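# Wind the cable around a held reel's hub

## Task

Hold the reel in one gripper with a finger pinning the cable close to one of its ends, then wrap that cable around the reel's hub for more than one complete turn. For almost the whole turn the cable must lie within roughly one cable thickness of the hub, and any stretch that doubles back between the flanges is subtracted from the turn. Declare completion only while that gripper keeps the reel still and lifted above the table, the other arm's moving parts are not touching the reel or cable, and the other arm is not pressing hard against the holding arm.

## Robot and tools

Robot: two arms, left_arm and right_arm, each with a parallel two-finger gripper. The left base sits at (-0.044, +0.371, +0.042) m and the right at (+0.012, -0.250, +0.045) m, both almost unrotated. Cameras: cam_high, cam_low, cam_left_wrist, cam_right_wrist, each 672x504.

Frames: the scene frame has its origin at table-top height, halfway between the arms' nominal bases. +z is up, +x points out over the table, and left_arm is on the +y side; image left and right do not follow arm names. Reported hand positions, quaternions (wxyz) and targets use the scene frame and can be off by a few cm. Offsets in commands use each arm's own Hand target axes: the fingers point along the gripper's +z and open and close along its y. end_effector_position is the point between the pads, about 1 cm short of the fingertips.

execute_actions(actions, cameras): actions is a list of actions; each action is a table of up to 15 rows, one row per 1/30 s step, and a short table repeats its final row until 15 steps pass. Every row has 14 numbers in [-1, 1]: dx, dy, dz, rx, ry, rz, opening for left_arm, then the same seven for right_arm. The six pose numbers are an offset, not a pose, measured from that arm's Hand target when the action began, in that target's own axes; rows do not add up within an action, but each new action or call starts from the updated Hand target, so repeating an offset moves further. Scale: 1.0 equals 0.6 m or 180 degrees; rx, ry, rz form a single rotation vector. Opening is absolute: +1 fully open (0.094 m), -1 shut. Sending all six pose zeros re-commands the current Hand target. Images come back only for an empty actions list or when cameras names them (["all"], names, or []).

move(target, speed, blend, opening_speed, grip_force, blocking, cameras): target is one 14-number row laid out as above, or a list of up to 15 such rows passed through in order. Every row is an offset from the same starting Hand targets, not from the previous row. Grippers travel in straight lines, rotate the short way, and all arms finish together, taking at least 0.5 s and at most 10 s overall. speed is the path's top speed in m/s, 0.002 to 2.9 (default 0.25), one value or one per row; rotation is capped at twice that in rad/s. blend (m) rounds corners in a list; 0 stops at each row. opening_speed is on the -1..+1 scale per second, at least 0.2; use it to close gently. grip_force is newtons per pad, 10 to 50, and stays set until changed; low forces close slowly. blocking=false returns after about 0.5 s while motion continues. Moves do not avoid obstacles or the other arm; faster moves lag, stray and hit harder. Keep paths away from an arm's own base, as passing near it can flip the shoulder posture. The result adds a move: line: done, off_target, moving, held or fault, plus limits=paced (pose clipped) or limits=held (steps withheld). Neither done nor off_target proves contact or its absence.

wait(seconds 0 to 10) lets time pass while arms hold their last command. stop brakes a running move. zoom_image(camera, region [x0, y0, x1, y1] in pixels, at most 504 by 504) enlarges part of the latest image from that camera. finished_scene(scene) ends the current scene for good; pass the current scene number.

Control details: each step the commanded orientation is limited to 40 degrees from the measured one, so large turns need several steps. Grippers often settle a few cm short of the Hand target because of friction and load; a later command, even all zeros, asks again, and a remaining gap can be sent as an extra offset. An arm blocked by something keeps pushing until commanded back past its gripper. To leave a gripper unchanged, resend its current opening, since 0 means half open.

Result lines: end_effector_position and quat, Hand target (the base for the next offsets), Tool commands, grip_measured (same scale as opening; reads a bit wide when empty and narrower than a squeezed part), Joint positions (the gripper's last value is its opening in metres), Joint velocities (may say within noise), joint torques (include gravity, have per-unit offsets; the first three wrap at ±28 N m), and step readings of hand position for action calls. MOTOR HOT appears at 75 °C; at 90 °C a fault folds that arm and it stops working; at 100 °C it collapses. Holding loads, stretching out, or pushing at an unreachable pose heats motors.

Joint ranges (rad): waist -2.618 to 3.054, shoulder 0 to 3.142, elbow 0 to 3.142 (straight at 2.901), wrist pitch ±1.571, wrist yaw ±1.571, wrist roll ±2.094.

Avoid: dropping the reel or cable, letting anything leave the table, slamming into the table or fixtures, arms pressing or colliding with each other (the clearance check does not cover grippers, housings or wrist cameras), one gripper closing on the other's fingers, wrist-camera cables touching things, and arm stops. Loose objects may occasionally get nudged.

Each tool is called after ">>>" as name(argument=value, ...) on one line, values as JSON.

## Session

>>> execute_actions(actions=[])

Scene clock: 0.00 s.
left_arm: end_effector_position=(+0.3422, +0.3933, +0.1532) grip_measured=+1.000 end_effector_quat_wxyz=(+0.609, -0.081, +0.783, +0.093) | right_arm: end_effector_position=(+0.4141, -0.2471, +0.1701) grip_measured=+1.000 end_effector_quat_wxyz=(+0.645, -0.021, +0.764, -0.009)
Joint positions: left_arm=[-0.095 1.532 0.312 0.962 -0.348 -0.042 0.094] | right_arm=[-0.017 1.582 0.321 1.091 -0.018 -0.044 0.094]
Joint velocities: within noise
Joint torques (N m): no reading
Heat: left arm: 30 °C; right arm: 32 °C.
Hand target: left_arm +0.3443, +0.3939, +0.1594; +0.616, -0.085, +0.778, +0.093 | right_arm +0.4157, -0.2472, +0.1755; +0.650, -0.021, +0.759, -0.009
Tool commands: left_gripper/opening=+1.0 right_gripper/opening=+1.0

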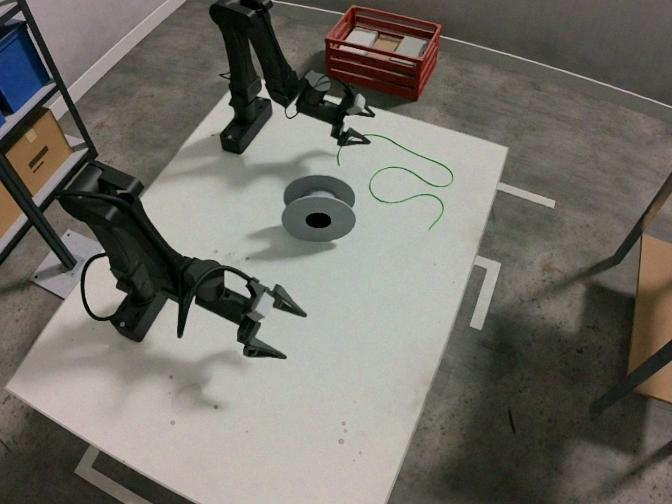

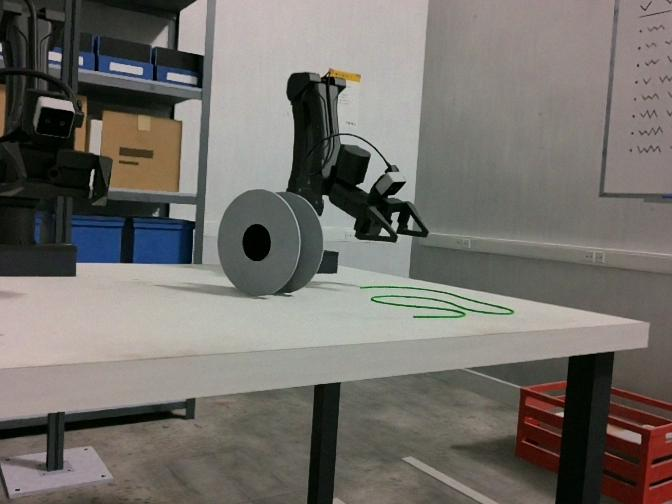

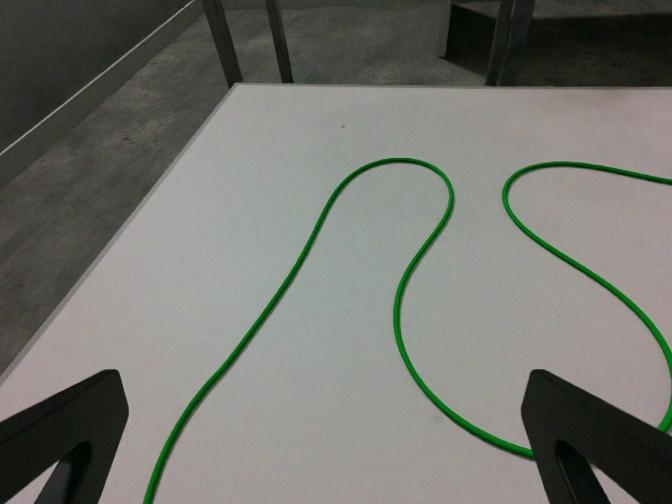

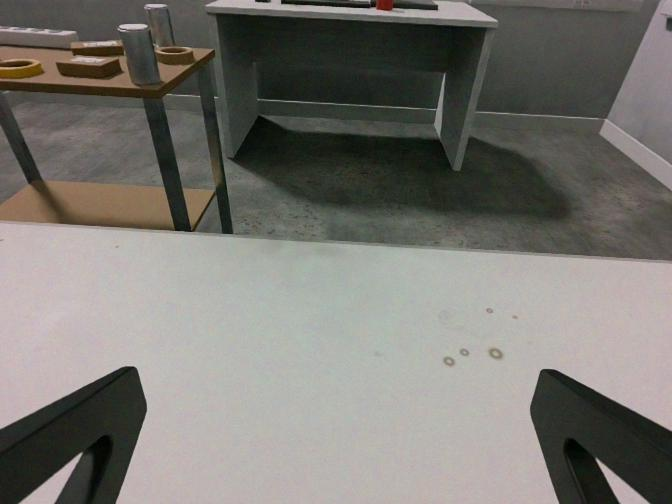

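>>> zoom_image(camera="cam_high", region=[250, 110, 470, 275])

>>> zoom_image(camera="cam_low", region=[190, 160, 540, 350])

Scaled by 2.291 from the camera's 672x504 image, which has a finer 960x720 frame.

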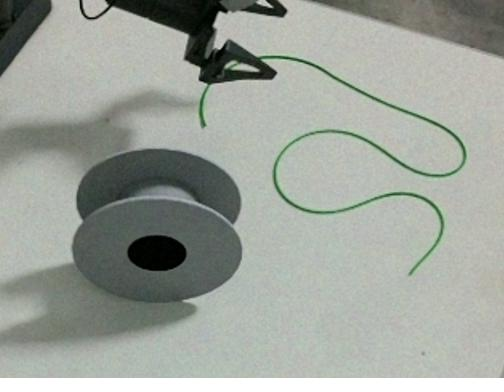

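Scaled by 1.440 from the camera's 672x504 image, which has a finer 960x720 frame.

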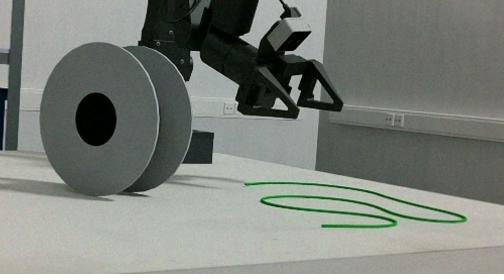

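>>> move(target=[-0.205,-0.308,0.022,0.064,0.424,0.058,1,-0.155,0.072,-0.05,-0.006,0.45,0.0145,1], cameras=["all"])

Scene clock: 55.13 s.
left_arm: end_effector_position=(+0.4508, +0.2173, +0.2782) grip_measured=+1.000 end_effector_quat_wxyz=(+0.227, +0.001, +0.972, -0.063) | right_arm: end_effector_position=(+0.3964, -0.2053, +0.2620) grip_measured=+1.000 end_effector_quat_wxyz=(+0.086, -0.001, +0.996, +0.004)
Joint positions: left_arm=[-0.299 2.315 2.696 -1.477 -0.015 -0.302 0.094] | right_arm=[0.105 1.926 2.085 -1.559 0.012 0.114 0.094]
Joint torques (N m): left_arm=[-0.25 -9.58 9.88 -0.18 0.08 -0.06] | right_arm=[0.43 -8.61 7.35 0.48 -0.12 0.09]
Heat: left arm: 33 °C; right arm: 33 °C.
Hand target: left_arm +0.4301, +0.2203, +0.2686; +0.000, +0.000, +1.000, +0.000 | right_arm +0.3995, -0.2004, +0.2702; +0.001, +0.000, +1.000, +0.000
Off the commanded pose: left_arm 0.023 m, 27 deg | right_arm 0.010 m, 10 deg.
joint sent to its limit (left arm) — joint 4 (wrist pitch), lower limit. The joint targets are off in orientation, not in position.
joint sent to its limit (right arm) — joint 4 (wrist pitch), lower limit. The joint targets are off in orientation, not in position.
move: off_target (left_arm, right_arm)

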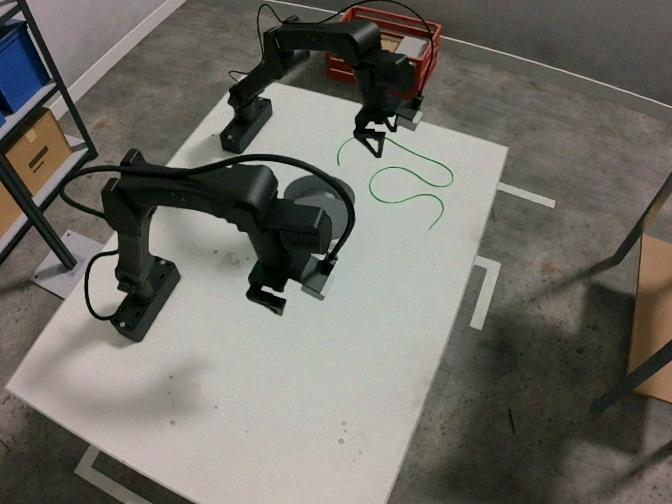

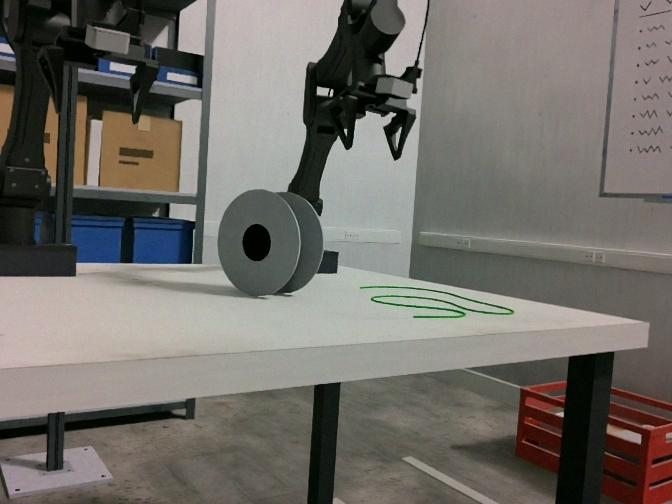

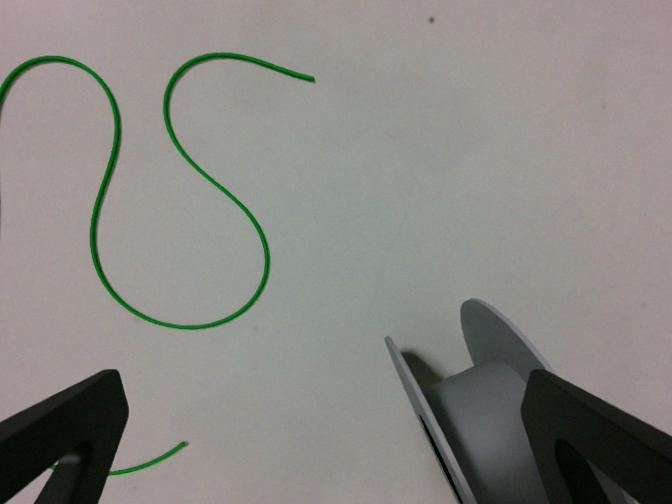

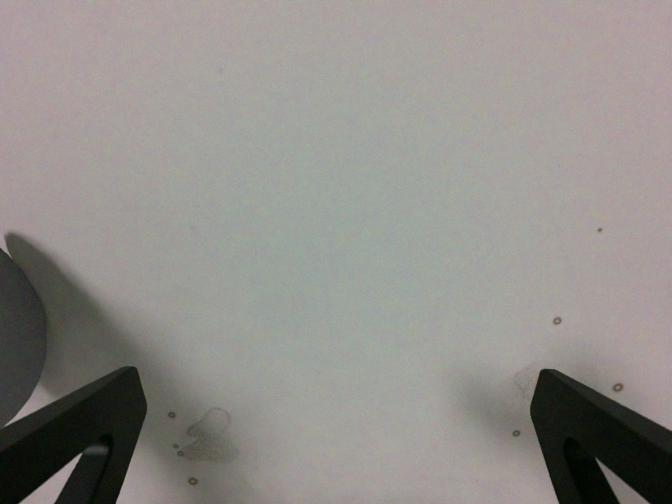

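>>> move(target=[-0.222,0.142,0.248,0,0,0.139,0,0,0,0,0,0,0,1], cameras=["all"])

Scene clock: 141.23 s.
left_arm: end_effector_position=(+0.5579, +0.3067, +0.1126) grip_measured=+0.003 end_effector_quat_wxyz=(+0.209, +0.205, +0.956, +0.016) | right_arm: end_effector_position=(+0.3964, -0.2053, +0.2620) grip_measured=+1.000 end_effector_quat_wxyz=(+0.086, -0.001, +0.996, +0.004)
Joint positions: left_arm=[-0.095 2.75 2.835 -1.233 0.013 0.315 0.047] | right_arm=[0.105 1.926 2.085 -1.559 0.012 0.114 0.094]
Joint torques (N m): left_arm=[-0.38 -12.72 10.84 0.75 -0.15 0.07] | right_arm=[0.5 -8.5 7.35 0.49 -0.11 0.11]
Heat: left arm: 34 °C; right arm: 34 °C.
Hand target: left_arm +0.5633, +0.3056, +0.1199; +0.000, +0.216, +0.976, +0.000 | right_arm +0.3995, -0.2004, +0.2702; +0.001, +0.000, +1.000, +0.000
Off the commanded pose: left_arm 0.009 m, 24 deg | right_arm 0.010 m, 10 deg.
elbow stopped short (left arm): the move would have taken joint 3 (elbow) straighter than the controller allows.
joint sent to its limit (right arm) — joint 4 (wrist pitch), lower limit. The joint targets are off in orientation, not in position.
move: off_target (left_arm, right_arm)

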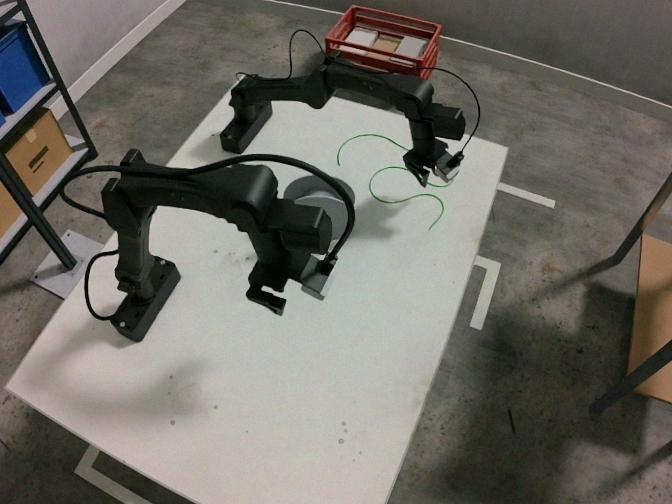

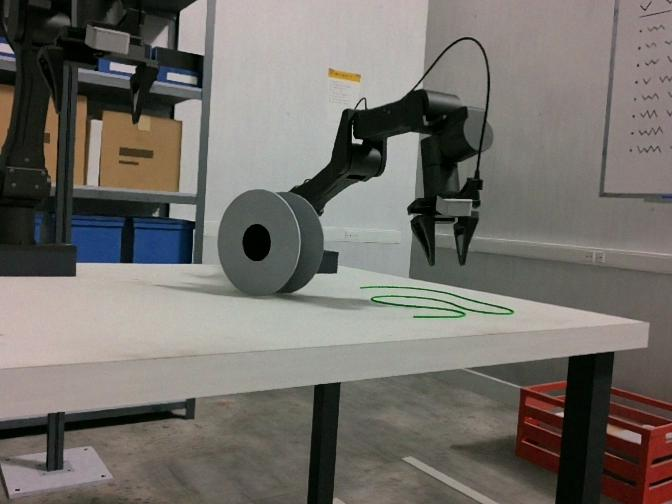

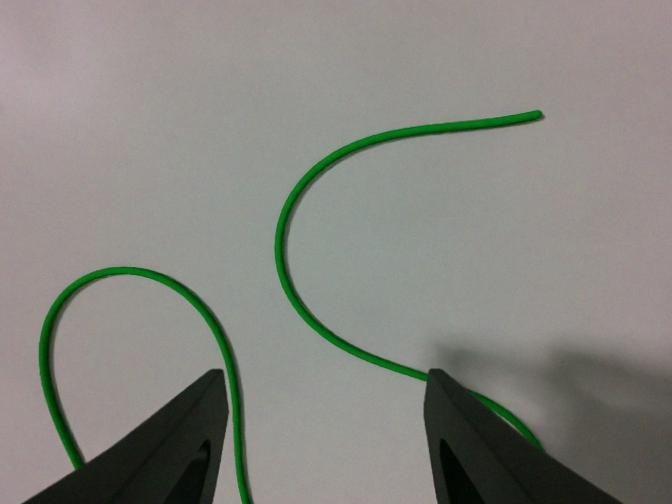

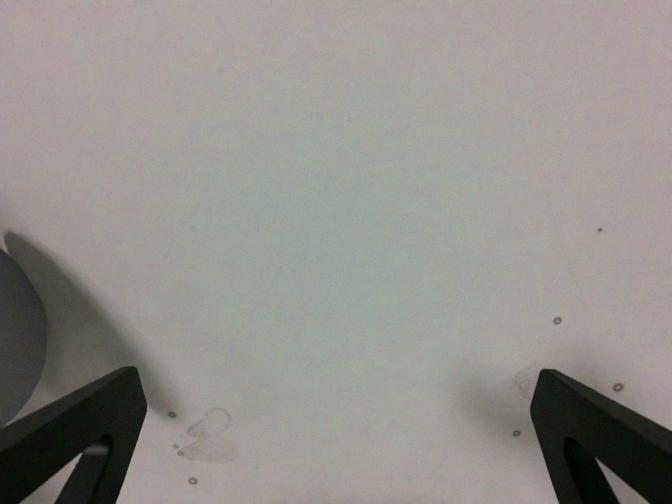

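>>> move(target=[-0.003,0.069,0.097,0,0,0,0,0,0,0,0,0,0,1], cameras=["cam_left_wrist","cam_low"])

Scene clock: 151.03 s.
left_arm: end_effector_position=(+0.5769, +0.3390, +0.0587) grip_measured=+0.003 end_effector_quat_wxyz=(+0.207, +0.208, +0.956, +0.029) | right_arm: end_effector_position=(+0.3964, -0.2053, +0.2620) grip_measured=+1.000 end_effector_quat_wxyz=(+0.086, -0.001, +0.996, +0.004)
Joint positions: left_arm=[-0.04 2.86 2.835 -1.126 0.012 0.378 0.047] | right_arm=[0.105 1.926 2.085 -1.559 0.012 0.114 0.094]
Joint torques (N m): left_arm=[0.4 -12.67 10.97 0.7 -0.15 0.03] | right_arm=[0.32 -8.5 7.41 0.48 -0.11 0.07]
Heat: left arm: 34 °C; right arm: 34 °C.
Hand target: left_arm +0.5824, +0.3422, +0.0619; +0.000, +0.216, +0.976, +0.000 | right_arm +0.3995, -0.2004, +0.2702; +0.001, +0.000, +1.000, +0.000
Off the commanded pose: left_arm 0.007 m, 24 deg | right_arm 0.010 m, 10 deg.
elbow stopped short (left arm): the move would have taken joint 3 (elbow) straighter than the controller allows.
joint sent to its limit (right arm) — joint 4 (wrist pitch), lower limit. The joint targets are off in orientation, not in position.
move: off_target (left_arm, right_arm)
Images, in order (width x height): cam_low 672x504, cam_left_wrist 672x504.

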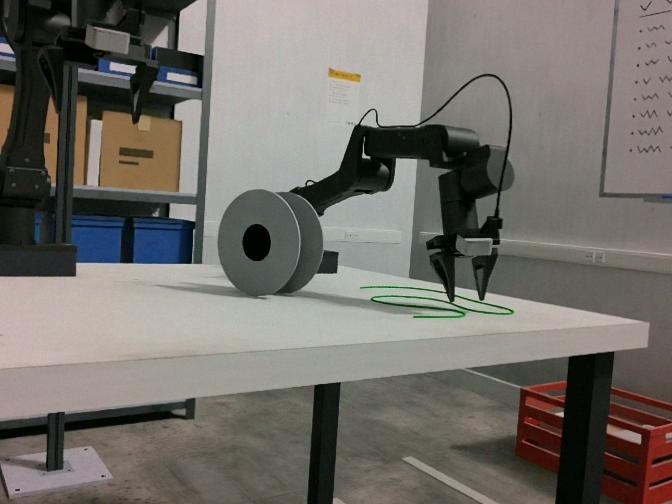

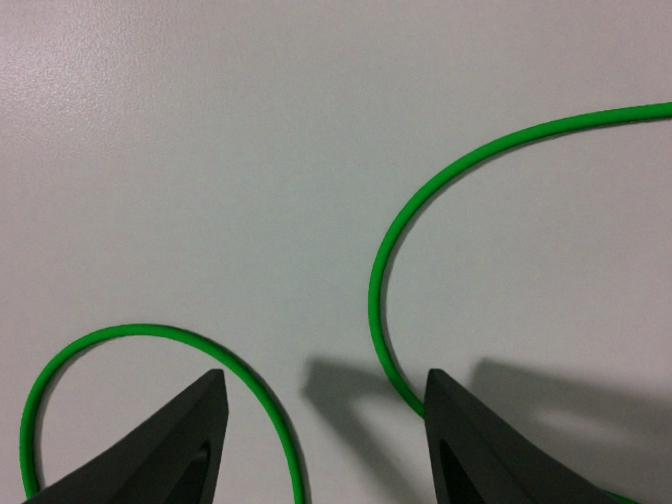

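>>> move(target=[0.003,-0.0125,0.072,0,0,0,-0.3,0,0,0,0,0,0,1], speed=0.1, cameras=["cam_left_wrist","cam_low"])

Scene clock: 159.30 s.
left_arm: end_effector_position=(+0.5824, +0.3374, +0.0420) grip_measured=-0.297 end_effector_quat_wxyz=(+0.209, +0.210, +0.955, +0.030) | right_arm: end_effector_position=(+0.3964, -0.2053, +0.2620) grip_measured=+1.000 end_effector_quat_wxyz=(+0.086, -0.001, +0.996, +0.004)
Joint positions: left_arm=[-0.043 2.904 2.855 -1.096 0.009 0.378 0.033] | right_arm=[0.105 1.926 2.085 -1.559 0.012 0.114 0.094]
Joint torques (N m): left_arm=[-0.38 -10.48 8.98 0.62 -0.16 -0.03] | right_arm=[0.51 -8.57 7.25 0.47 -0.11 0.08]
Heat: left arm: 34 °C; right arm: 34 °C.
Hand target: left_arm +0.5776, +0.3363, +0.0184; +0.000, +0.216, +0.976, +0.000 | right_arm +0.3995, -0.2004, +0.2702; +0.001, +0.000, +1.000, +0.000
Off the commanded pose: left_arm 0.024 m, 24 deg | right_arm 0.010 m, 10 deg.
elbow stopped short (left arm): the move would have taken joint 3 (elbow) straighter than the controller allows.
joint sent to its limit (right arm) — joint 4 (wrist pitch), lower limit. The joint targets are off in orientation, not in position.
move: off_target (left_arm, right_arm)
Images, in order (width x height): cam_low 672x504, cam_left_wrist 672x504.

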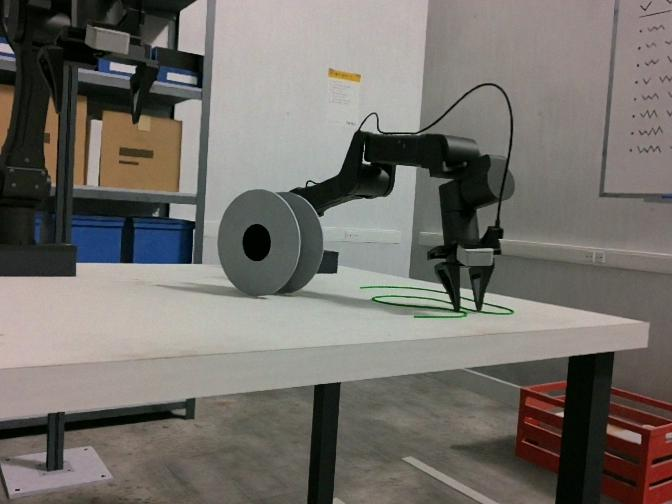

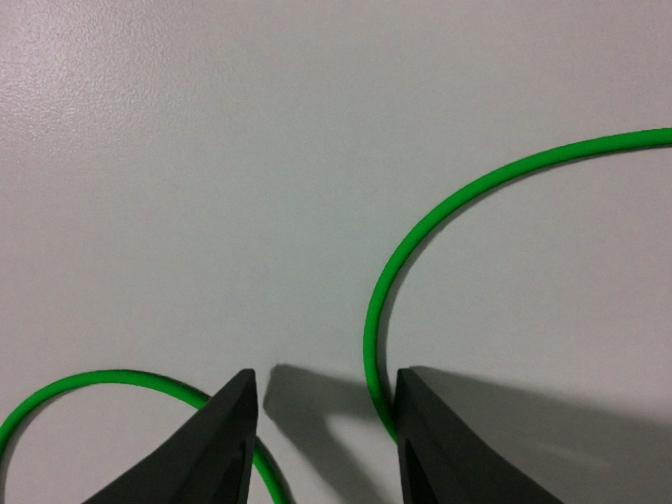

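>>> move(target=[[0.0,-0.022,-0.03,0,0,0,-0.3,0,0,0,0,0,0,1],[0.0,-0.022,0.01,0,0,0,-0.3,0,0,0,0,0,0,1]], speed=0.1, cameras=["cam_left_wrist","cam_low"])

>>> zoom_image(camera="cam_low", region=[350, 220, 550, 340])

Scene clock: 170.37 s.
left_arm: end_effector_position=(+0.5822, +0.3316, +0.0418) grip_measured=-0.297 end_effector_quat_wxyz=(+0.209, +0.210, +0.955, +0.035) | right_arm: end_effector_position=(+0.3964, -0.2053, +0.2620) grip_measured=+1.000 end_effector_quat_wxyz=(+0.086, -0.001, +0.996, +0.004)
Joint positions: left_arm=[-0.057 2.904 2.855 -1.095 -0.006 0.369 0.033] | right_arm=[0.105 1.926 2.085 -1.559 0.012 0.114 0.094]
Joint torques (N m): left_arm=[-1.11 -10.06 8.96 0.46 -0.04 -0.09] | right_arm=[0.35 -8.53 7.38 0.48 -0.08 0.09]
Heat: left arm: 33 °C; right arm: 34 °C.
Hand target: left_arm +0.5721, +0.3244, +0.0125; +0.000, +0.216, +0.976, +0.000 | right_arm +0.3995, -0.2004, +0.2702; +0.001, +0.000, +1.000, +0.000
Off the commanded pose: left_arm 0.032 m, 24 deg | right_arm 0.010 m, 10 deg.
elbow stopped short (left arm): the move would have taken joint 3 (elbow) straighter than the controller allows.
joint sent to its limit (right arm) — joint 4 (wrist pitch), lower limit. The joint targets are off in orientation, not in position.
move: off_target (left_arm, right_arm)
Images, in order (width x height): cam_low 672x504, cam_left_wrist 672x504.

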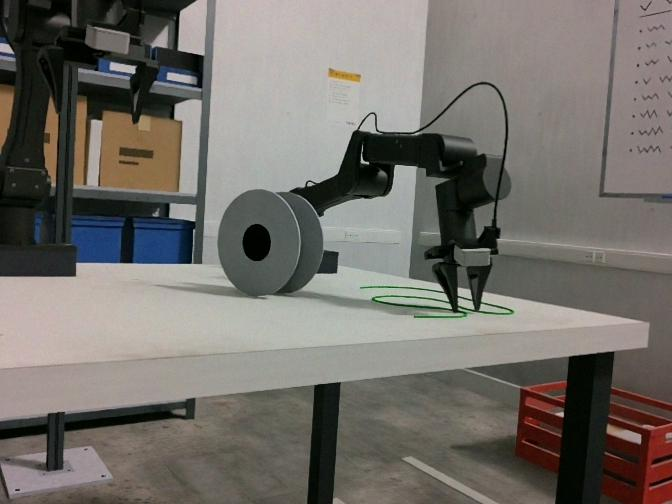

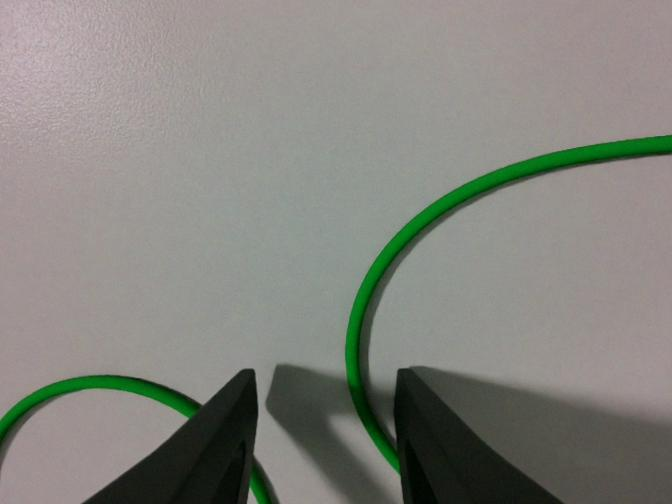

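Scaled by 2.520 from the camera's 672x504 image, which has a finer 960x720 frame.

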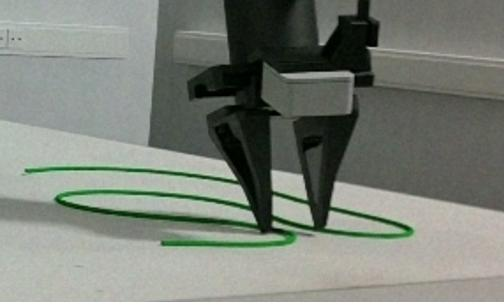

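>>> move(target=[-0.01,-0.003,0.0,0,-0.17,0,-0.3,0,0,0,0,0,0,1], speed=0.1, cameras=["cam_left_wrist","cam_low"])

>>> zoom_image(camera="cam_low", region=[350, 220, 550, 340])

Scene clock: 184.43 s.
left_arm: end_effector_position=(+0.5979, +0.3222, +0.0459) grip_measured=-0.297 end_effector_quat_wxyz=(+0.303, +0.213, +0.928, -0.040) | right_arm: end_effector_position=(+0.3964, -0.2053, +0.2620) grip_measured=+1.000 end_effector_quat_wxyz=(+0.086, -0.001, +0.996, +0.004)
Joint positions: left_arm=[-0.015 2.662 2.298 -0.611 0.192 0.368 0.033] | right_arm=[0.105 1.926 2.085 -1.559 0.012 0.114 0.094]
Joint torques (N m): left_arm=[0.06 -11.77 4.55 0.61 0.2 -0.12] | right_arm=[0.44 -8.55 7.38 0.51 -0.08 0.11]
Heat: left arm: 32 °C; right arm: 34 °C.
Hand target: left_arm +0.5768, +0.3202, +0.0126; +0.258, +0.208, +0.942, -0.057 | right_arm +0.3995, -0.2004, +0.2702; +0.001, +0.000, +1.000, +0.000
Off the commanded pose: left_arm 0.040 m, 6 deg | right_arm 0.010 m, 10 deg.
joint sent to its limit (right arm) — joint 4 (wrist pitch), lower limit. The joint targets are off in orientation, not in position.
move: off_target (left_arm, right_arm)
Images, in order (width x height): cam_low 672x504, cam_left_wrist 672x504.

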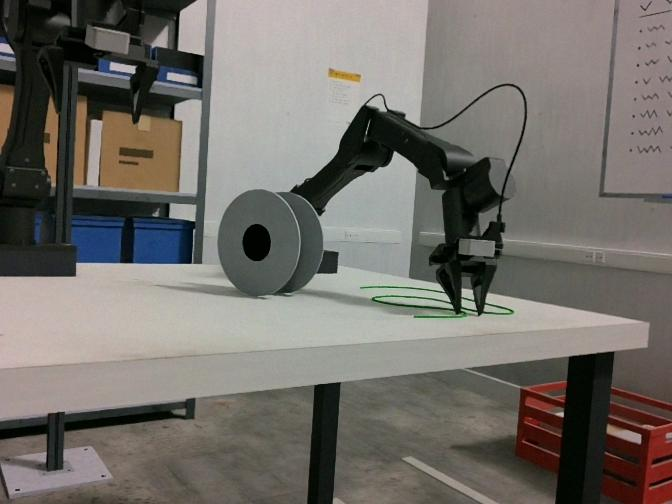

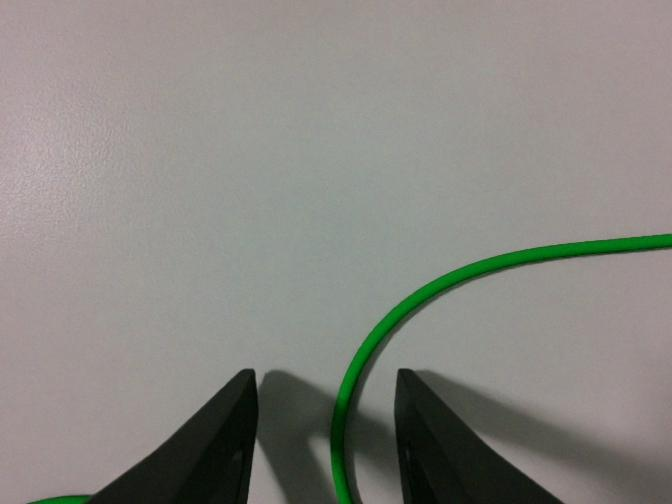

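Scaled by 2.520 from the camera's 672x504 image, which has a finer 960x720 frame.

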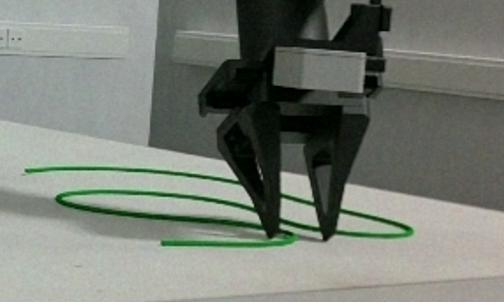

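>>> move(target=[0.0,0,-0.01,0,0,0,-1,0,0,0,0,0,0,1], speed=0.1, cameras=["cam_left_wrist"])

>>> move(target=[0.0,0,-0.2,0,0,0,-1,0,0,0,0,0,0,1], speed=0.15, cameras=["all"])

Scene clock: 189.13 s.
left_arm: end_effector_position=(+0.5986, +0.3218, +0.0457) grip_measured=-0.982 end_effector_quat_wxyz=(+0.307, +0.213, +0.927, -0.041) | right_arm: end_effector_position=(+0.3964, -0.2053, +0.2620) grip_measured=+1.000 end_effector_quat_wxyz=(+0.086, -0.001, +0.996, +0.004)
Joint positions: left_arm=[-0.014 2.659 2.286 -0.595 0.195 0.367 0.001] | right_arm=[0.105 1.926 2.085 -1.559 0.012 0.114 0.094]
Joint torques (N m): left_arm=[0.21 -12.86 4.27 0.43 0.17 -0.05] | right_arm=[0.47 -8.68 7.38 0.47 -0.08 0.05]
Heat: left arm: 32 °C; right arm: 34 °C.
Hand target: left_arm +0.5740, +0.3213, +0.0177; +0.258, +0.209, +0.942, -0.057 | right_arm +0.3995, -0.2004, +0.2702; +0.001, +0.000, +1.000, +0.000
Off the commanded pose: left_arm 0.037 m, 6 deg | right_arm 0.010 m, 10 deg.
joint sent to its limit (right arm) — joint 4 (wrist pitch), lower limit. The joint targets are off in orientation, not in position.
move: off_target (left_arm, right_arm)
Images, in order (width x height): cam_left_wrist 672x504.

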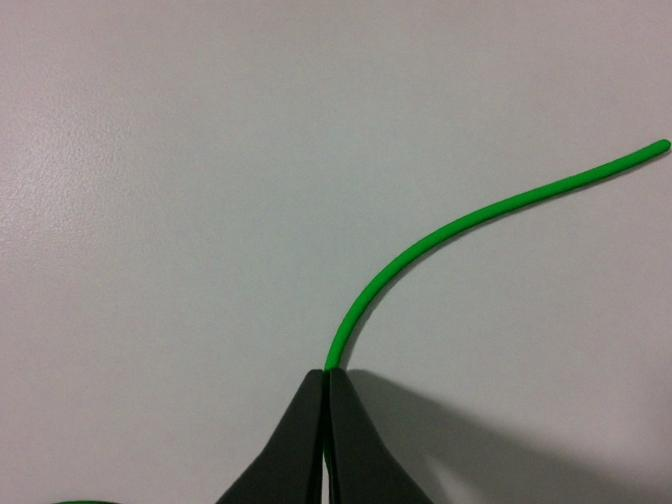

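Scene clock: 190.60 s.
left_arm: end_effector_position=(+0.5297, +0.3496, +0.1156) grip_measured=-0.982 end_effector_quat_wxyz=(+0.268, +0.204, +0.941, -0.047) | right_arm: end_effector_position=(+0.3964, -0.2053, +0.2620) grip_measured=+1.000 end_effector_quat_wxyz=(+0.086, -0.001, +0.996, +0.004)
Joint positions: left_arm=[0.037 2.328 2.002 -0.734 0.211 0.399 0.001] | right_arm=[0.105 1.926 2.085 -1.559 0.012 0.114 0.094]
Joint torques (N m): left_arm=[0.31 -13.85 6.52 0.5 0.29 0.09] | right_arm=[0.47 -8.46 7.35 0.47 -0.11 0.06]
Heat: left arm: 32 °C; right arm: 34 °C.
Hand target: left_arm +0.5186, +0.3473, +0.1209; +0.258, +0.208, +0.942, -0.057 | right_arm +0.3995, -0.2004, +0.2702; +0.001, +0.000, +1.000, +0.000
Off the commanded pose: left_arm 0.013 m, 2 deg | right_arm 0.010 m, 10 deg.
joint sent to its limit (right arm) — joint 4 (wrist pitch), lower limit. The joint targets are off in orientation, not in position.
move: off_target (left_arm, right_arm)

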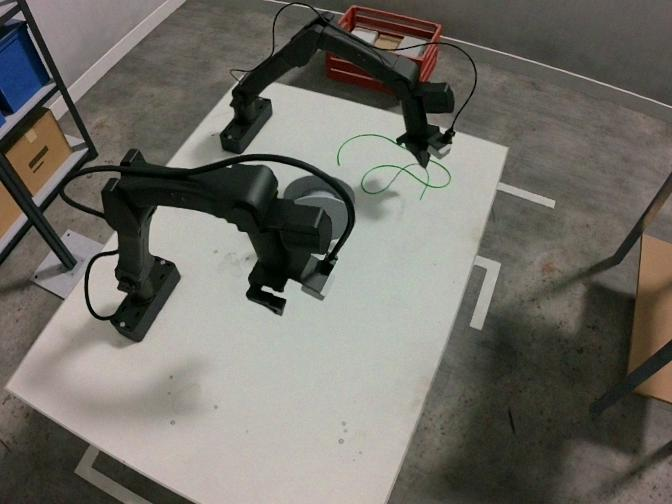

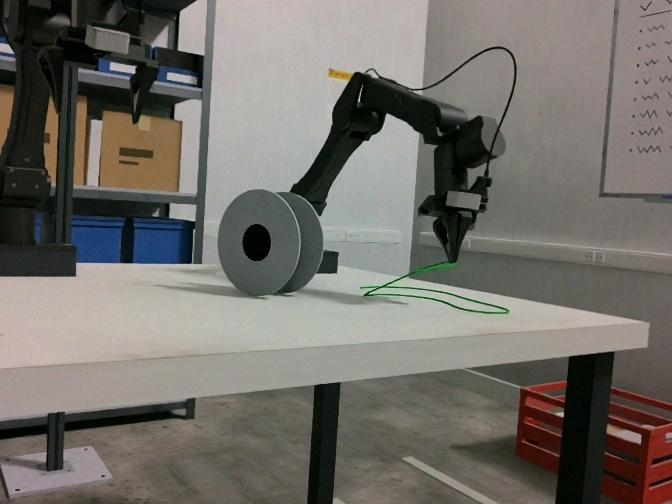

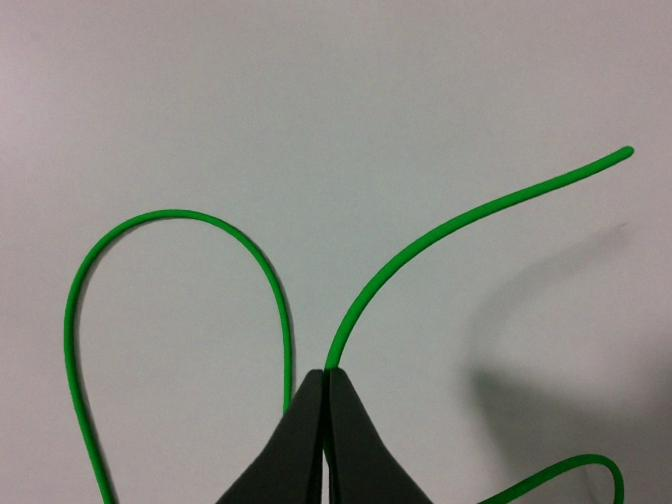

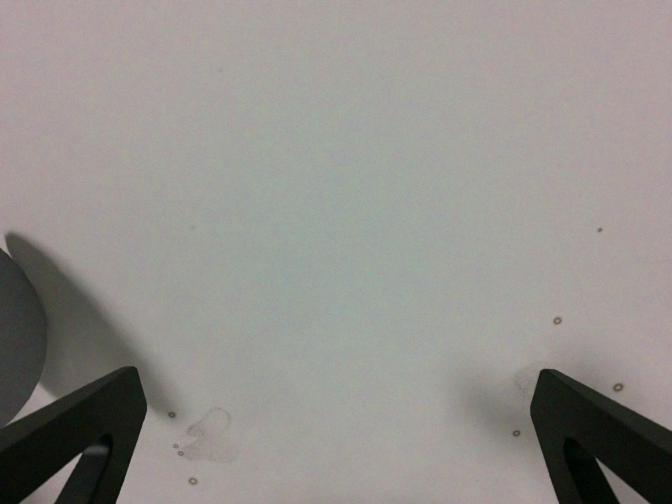

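>>> move(target=[0.0,0,0.165,0,0,0,-1,0,0,0,0,0,0,1], speed=0.12)

>>> move(target=[0.0,0,0,0,0,0,-0.3,0,0,0,0,0,0,1])

Scene clock: 218.87 s.
left_arm: end_effector_position=(+0.5623, +0.3294, +0.0434) grip_measured=-0.982 end_effector_quat_wxyz=(+0.263, +0.209, +0.940, -0.054) | right_arm: end_effector_position=(+0.3964, -0.2053, +0.2620) grip_measured=+1.000 end_effector_quat_wxyz=(+0.086, -0.001, +0.996, +0.004)
Joint positions: left_arm=[0.001 2.554 2.126 -0.637 0.21 0.376 0.001] | right_arm=[0.105 1.926 2.085 -1.559 0.012 0.114 0.094]
Joint torques (N m): left_arm=[-0.54 -10.77 10.71 0.77 0.06 -0.07] | right_arm=[0.44 -8.39 7.28 0.48 -0.07 0.11]
Heat: left arm: 38 °C; right arm: 34 °C.
Hand target: left_arm +0.5642, +0.3259, +0.0357; +0.258, +0.209, +0.942, -0.057 | right_arm +0.3995, -0.2004, +0.2702; +0.001, +0.000, +1.000, +0.000
Off the commanded pose: left_arm 0.009 m, 1 deg | right_arm 0.010 m, 10 deg.
joint sent to its limit (right arm) — joint 4 (wrist pitch), lower limit. The joint targets are off in orientation, not in position.
move: off_target (right_arm)

Scene clock: 219.37 s.
left_arm: end_effector_position=(+0.5632, +0.3291, +0.0445) grip_measured=-0.303 end_effector_quat_wxyz=(+0.265, +0.210, +0.940, -0.054) | right_arm: end_effector_position=(+0.3964, -0.2053, +0.2620) grip_measured=+1.000 end_effector_quat_wxyz=(+0.086, -0.001, +0.996, +0.004)
Joint positions: left_arm=[0.001 2.554 2.128 -0.635 0.211 0.376 0.033] | right_arm=[0.105 1.926 2.085 -1.559 0.012 0.114 0.094]
Joint torques (N m): left_arm=[-0.51 -10.65 10.51 0.73 0.04 -0.06] | right_arm=[0.54 -8.59 7.41 0.5 -0.11 0.07]
Heat: left arm: 38 °C; right arm: 34 °C.
Hand target: left_arm +0.5644, +0.3260, +0.0358; +0.258, +0.208, +0.942, -0.057 | right_arm +0.3995, -0.2004, +0.2702; +0.001, +0.000, +1.000, +0.000
Off the commanded pose: left_arm 0.009 m, 1 deg | right_arm 0.010 m, 10 deg.
joint sent to its limit (right arm) — joint 4 (wrist pitch), lower limit. The joint targets are off in orientation, not in position.
move: off_target (right_arm)

>>> move(target=[[-0.076,-0.014,-0.187,0,0,0,0,0,0,0,0,0,0,1],[0.172,-0.236,-0.516,-0.037,0.167,-0.135,0,0,0,0,0,0,0,1]], blend=0.03, cameras=["all"])

Scene clock: 229.30 s.
left_arm: end_effector_position=(+0.3111, +0.2935, +0.2520) grip_measured=-0.003 end_effector_quat_wxyz=(+0.085, +0.005, +0.996, -0.024) | right_arm: end_effector_position=(+0.3964, -0.2053, +0.2620) grip_measured=+1.000 end_effector_quat_wxyz=(+0.086, -0.001, +0.996, +0.004)
Joint positions: left_arm=[-0.202 1.804 1.894 -1.483 0.012 -0.202 0.047] | right_arm=[0.105 1.926 2.085 -1.559 0.012 0.114 0.094]
Joint torques (N m): left_arm=[-0.09 -8.66 5.56 -0.6 -0.18 -0.1] | right_arm=[0.44 -8.51 7.42 0.5 -0.08 0.09]
Heat: left arm: 36 °C; right arm: 34 °C.
Hand target: left_arm +0.2810, +0.3016, +0.2496; +0.001, +0.001, +1.000, +0.000 | right_arm +0.3995, -0.2004, +0.2702; +0.001, +0.000, +1.000, +0.000
Off the commanded pose: left_arm 0.031 m, 10 deg | right_arm 0.010 m, 10 deg.
joint sent to its limit (left arm) — joint 4 (wrist pitch), lower limit. The joint targets are off in orientation, not in position.
joint sent to its limit (right arm) — joint 4 (wrist pitch), lower limit. The joint targets are off in orientation, not in position.
move: off_target (left_arm, right_arm)

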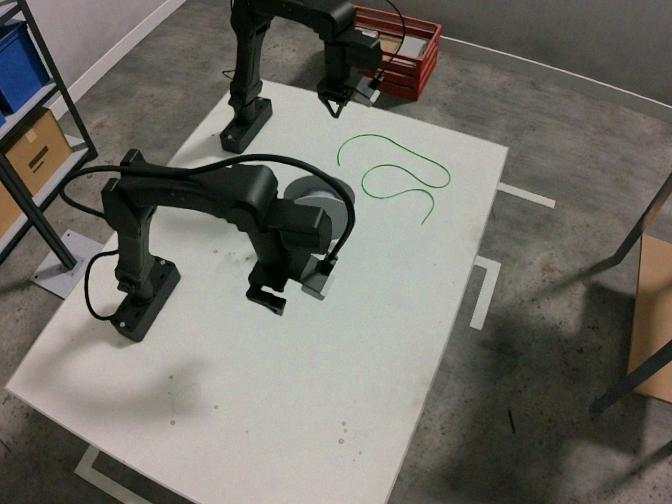

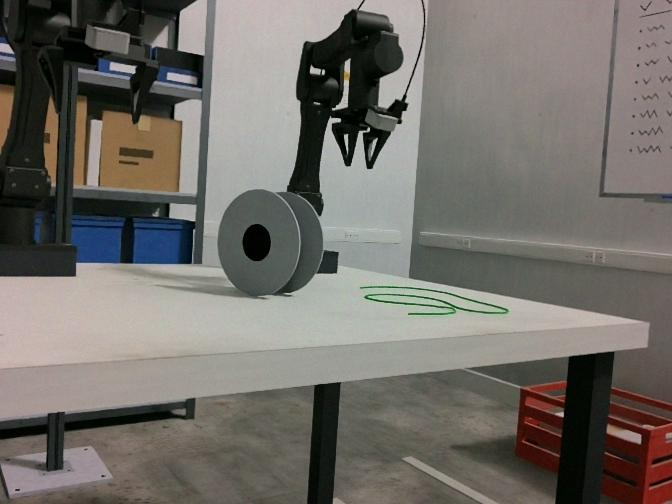

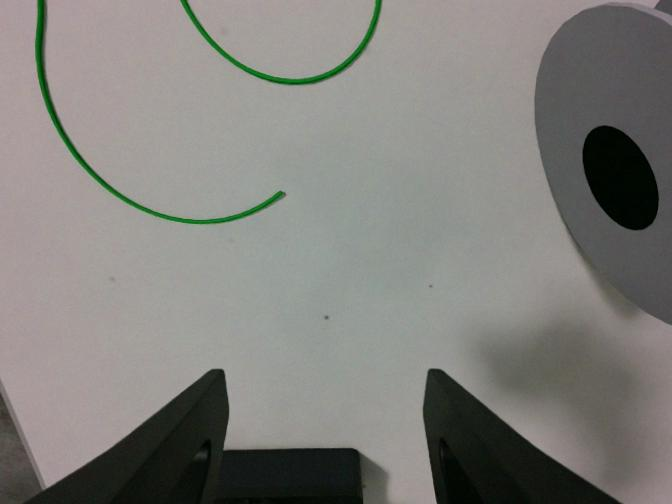

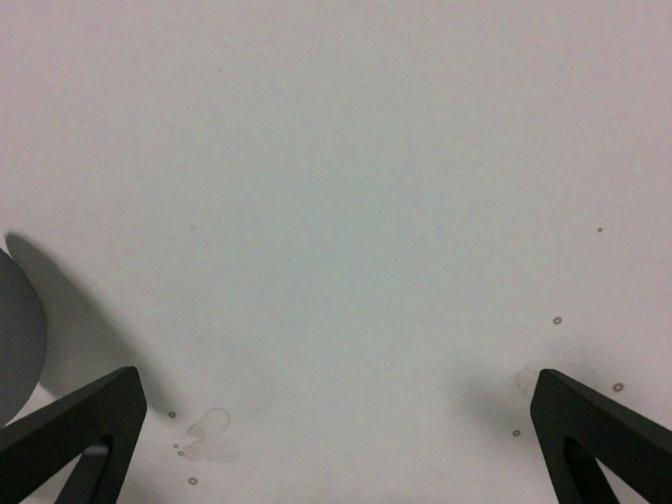

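>>> move(target=[-0.003,0.253,0.283,0,0,-0.294,-0.1,0,0,0,0,0,0,1], cameras=["cam_left_wrist"])

Scene clock: 243.97 s.
left_arm: end_effector_position=(+0.2901, +0.4528, +0.0859) grip_measured=-0.097 end_effector_quat_wxyz=(+0.013, -0.440, +0.898, -0.009) | right_arm: end_effector_position=(+0.3964, -0.2053, +0.2620) grip_measured=+1.000 end_effector_quat_wxyz=(+0.086, -0.001, +0.996, +0.004)
Joint positions: left_arm=[0.253 1.867 1.32 -0.995 0.012 -0.668 0.042] | right_arm=[0.105 1.926 2.085 -1.559 0.012 0.114 0.094]
Joint torques (N m): left_arm=[0.25 -7.08 5.56 0.03 -0.17 -0.08] | right_arm=[0.34 -8.73 7.32 0.51 -0.09 0.06]
Heat: left arm: 33 °C; right arm: 34 °C.
Hand target: left_arm +0.2832, +0.4534, +0.0797; +0.000, -0.445, +0.896, -0.001 | right_arm +0.3995, -0.2004, +0.2702; +0.001, +0.000, +1.000, +0.000
Off the commanded pose: left_arm 0.009 m, 2 deg | right_arm 0.010 m, 10 deg.
joint sent to its limit (right arm) — joint 4 (wrist pitch), lower limit. The joint targets are off in orientation, not in position.
move: off_target (right_arm)
Images, in order (width x height): cam_left_wrist 672x504.

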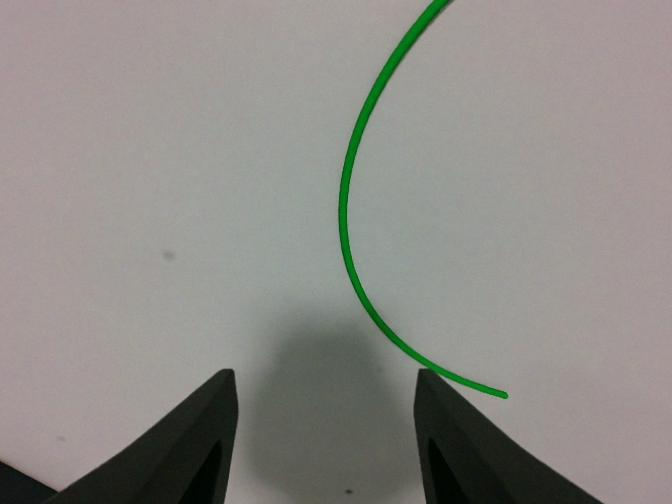

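>>> move(target=[-0.042,-0.01,0.085,0,0,0,-0.2,0,0,0,0,0,0,1], speed=0.12, cameras=["cam_left_wrist","cam_low"])

Scene clock: 252.73 s.
left_arm: end_effector_position=(+0.3091, +0.4680, +0.0331) grip_measured=-0.197 end_effector_quat_wxyz=(+0.009, -0.447, +0.895, -0.008) | right_arm: end_effector_position=(+0.3964, -0.2053, +0.2620) grip_measured=+1.000 end_effector_quat_wxyz=(+0.086, -0.001, +0.996, +0.004)
Joint positions: left_arm=[0.281 2.027 1.32 -0.842 0.012 -0.655 0.038] | right_arm=[0.105 1.926 2.085 -1.559 0.012 0.114 0.094]
Joint torques (N m): left_arm=[0.4 -8.05 5.82 0.01 -0.15 0.06] | right_arm=[0.42 -8.64 7.38 0.52 -0.09 0.09]
Heat: left arm: 32 °C; right arm: 34 °C.
Hand target: left_arm +0.3033, +0.4699, +0.0287; +0.001, -0.445, +0.895, -0.001 | right_arm +0.3995, -0.2004, +0.2702; +0.001, +0.000, +1.000, +0.000
Off the commanded pose: left_arm 0.007 m, 1 deg | right_arm 0.010 m, 10 deg.
joint sent to its limit (right arm) — joint 4 (wrist pitch), lower limit. The joint targets are off in orientation, not in position.
move: off_target (right_arm)
Images, in order (width x height): cam_low 672x504, cam_left_wrist 672x504.

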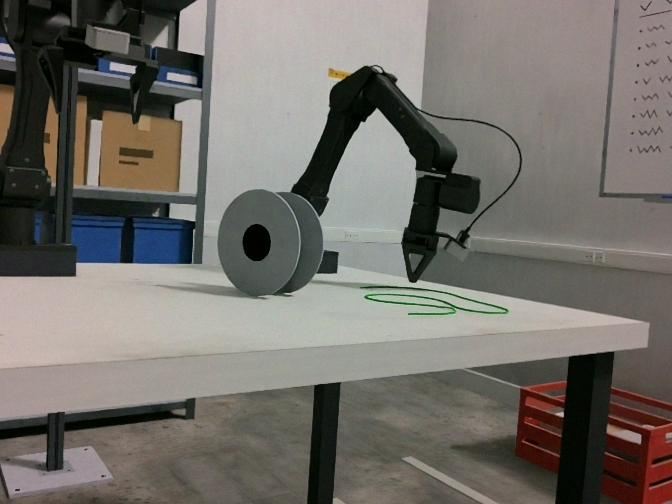

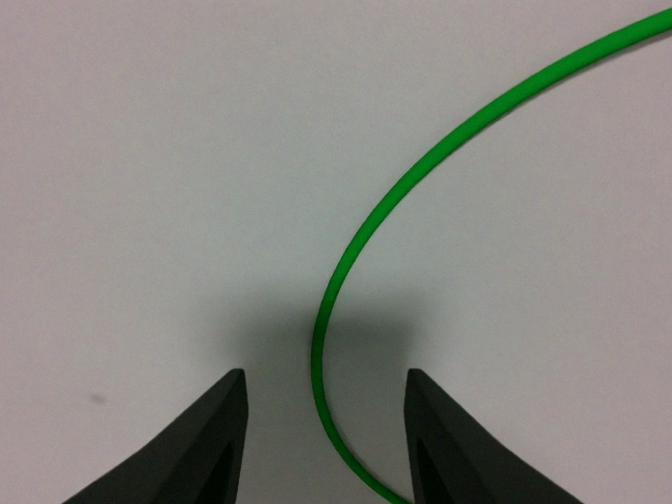

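>>> move(target=[0,0.003,0.045,0,0,0,-0.2,0,0,0,0,0,0,1], speed=0.06, cameras=["cam_left_wrist","cam_low"])

Scene clock: 255.97 s.
left_arm: end_effector_position=(+0.3104, +0.4691, +0.0177) grip_measured=-0.197 end_effector_quat_wxyz=(+0.013, -0.445, +0.895, -0.008) | right_arm: end_effector_position=(+0.3964, -0.2053, +0.2620) grip_measured=+1.000 end_effector_quat_wxyz=(+0.086, -0.001, +0.996, +0.004)
Joint positions: left_arm=[0.283 2.053 1.29 -0.779 0.012 -0.649 0.038] | right_arm=[0.105 1.926 2.085 -1.559 0.012 0.114 0.094]
Joint torques (N m): left_arm=[0.62 -6.72 3.78 0.31 -0.17 0.02] | right_arm=[0.47 -8.58 7.34 0.48 -0.07 0.07]
Heat: left arm: 32 °C; right arm: 34 °C.
Hand target: left_arm +0.3019, +0.4709, +0.0018; +0.001, -0.445, +0.896, -0.001 | right_arm +0.3995, -0.2004, +0.2702; +0.001, +0.000, +1.000, +0.000
Off the commanded pose: left_arm 0.018 m, 2 deg | right_arm 0.010 m, 10 deg.
joint sent to its limit (right arm) — joint 4 (wrist pitch), lower limit. The joint targets are off in orientation, not in position.
move: off_target (left_arm, right_arm)
Images, in order (width x height): cam_low 672x504, cam_left_wrist 672x504.

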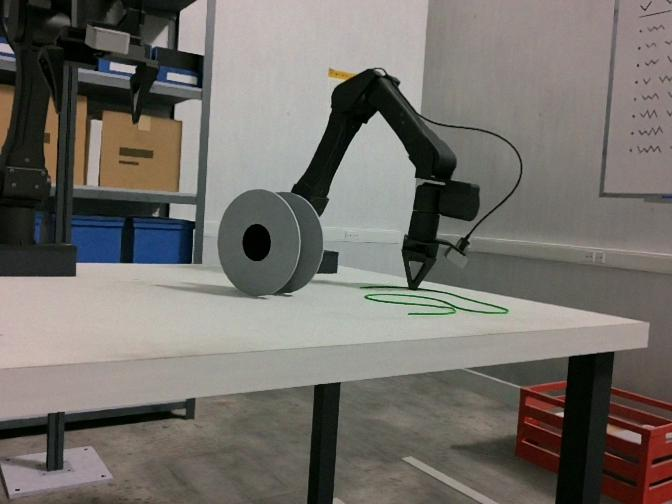

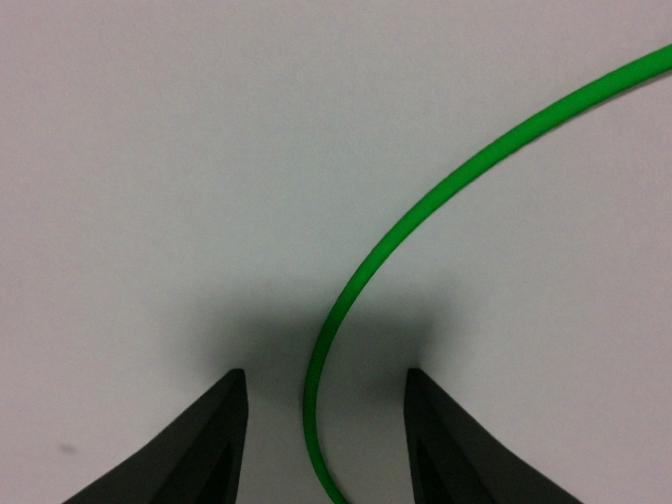

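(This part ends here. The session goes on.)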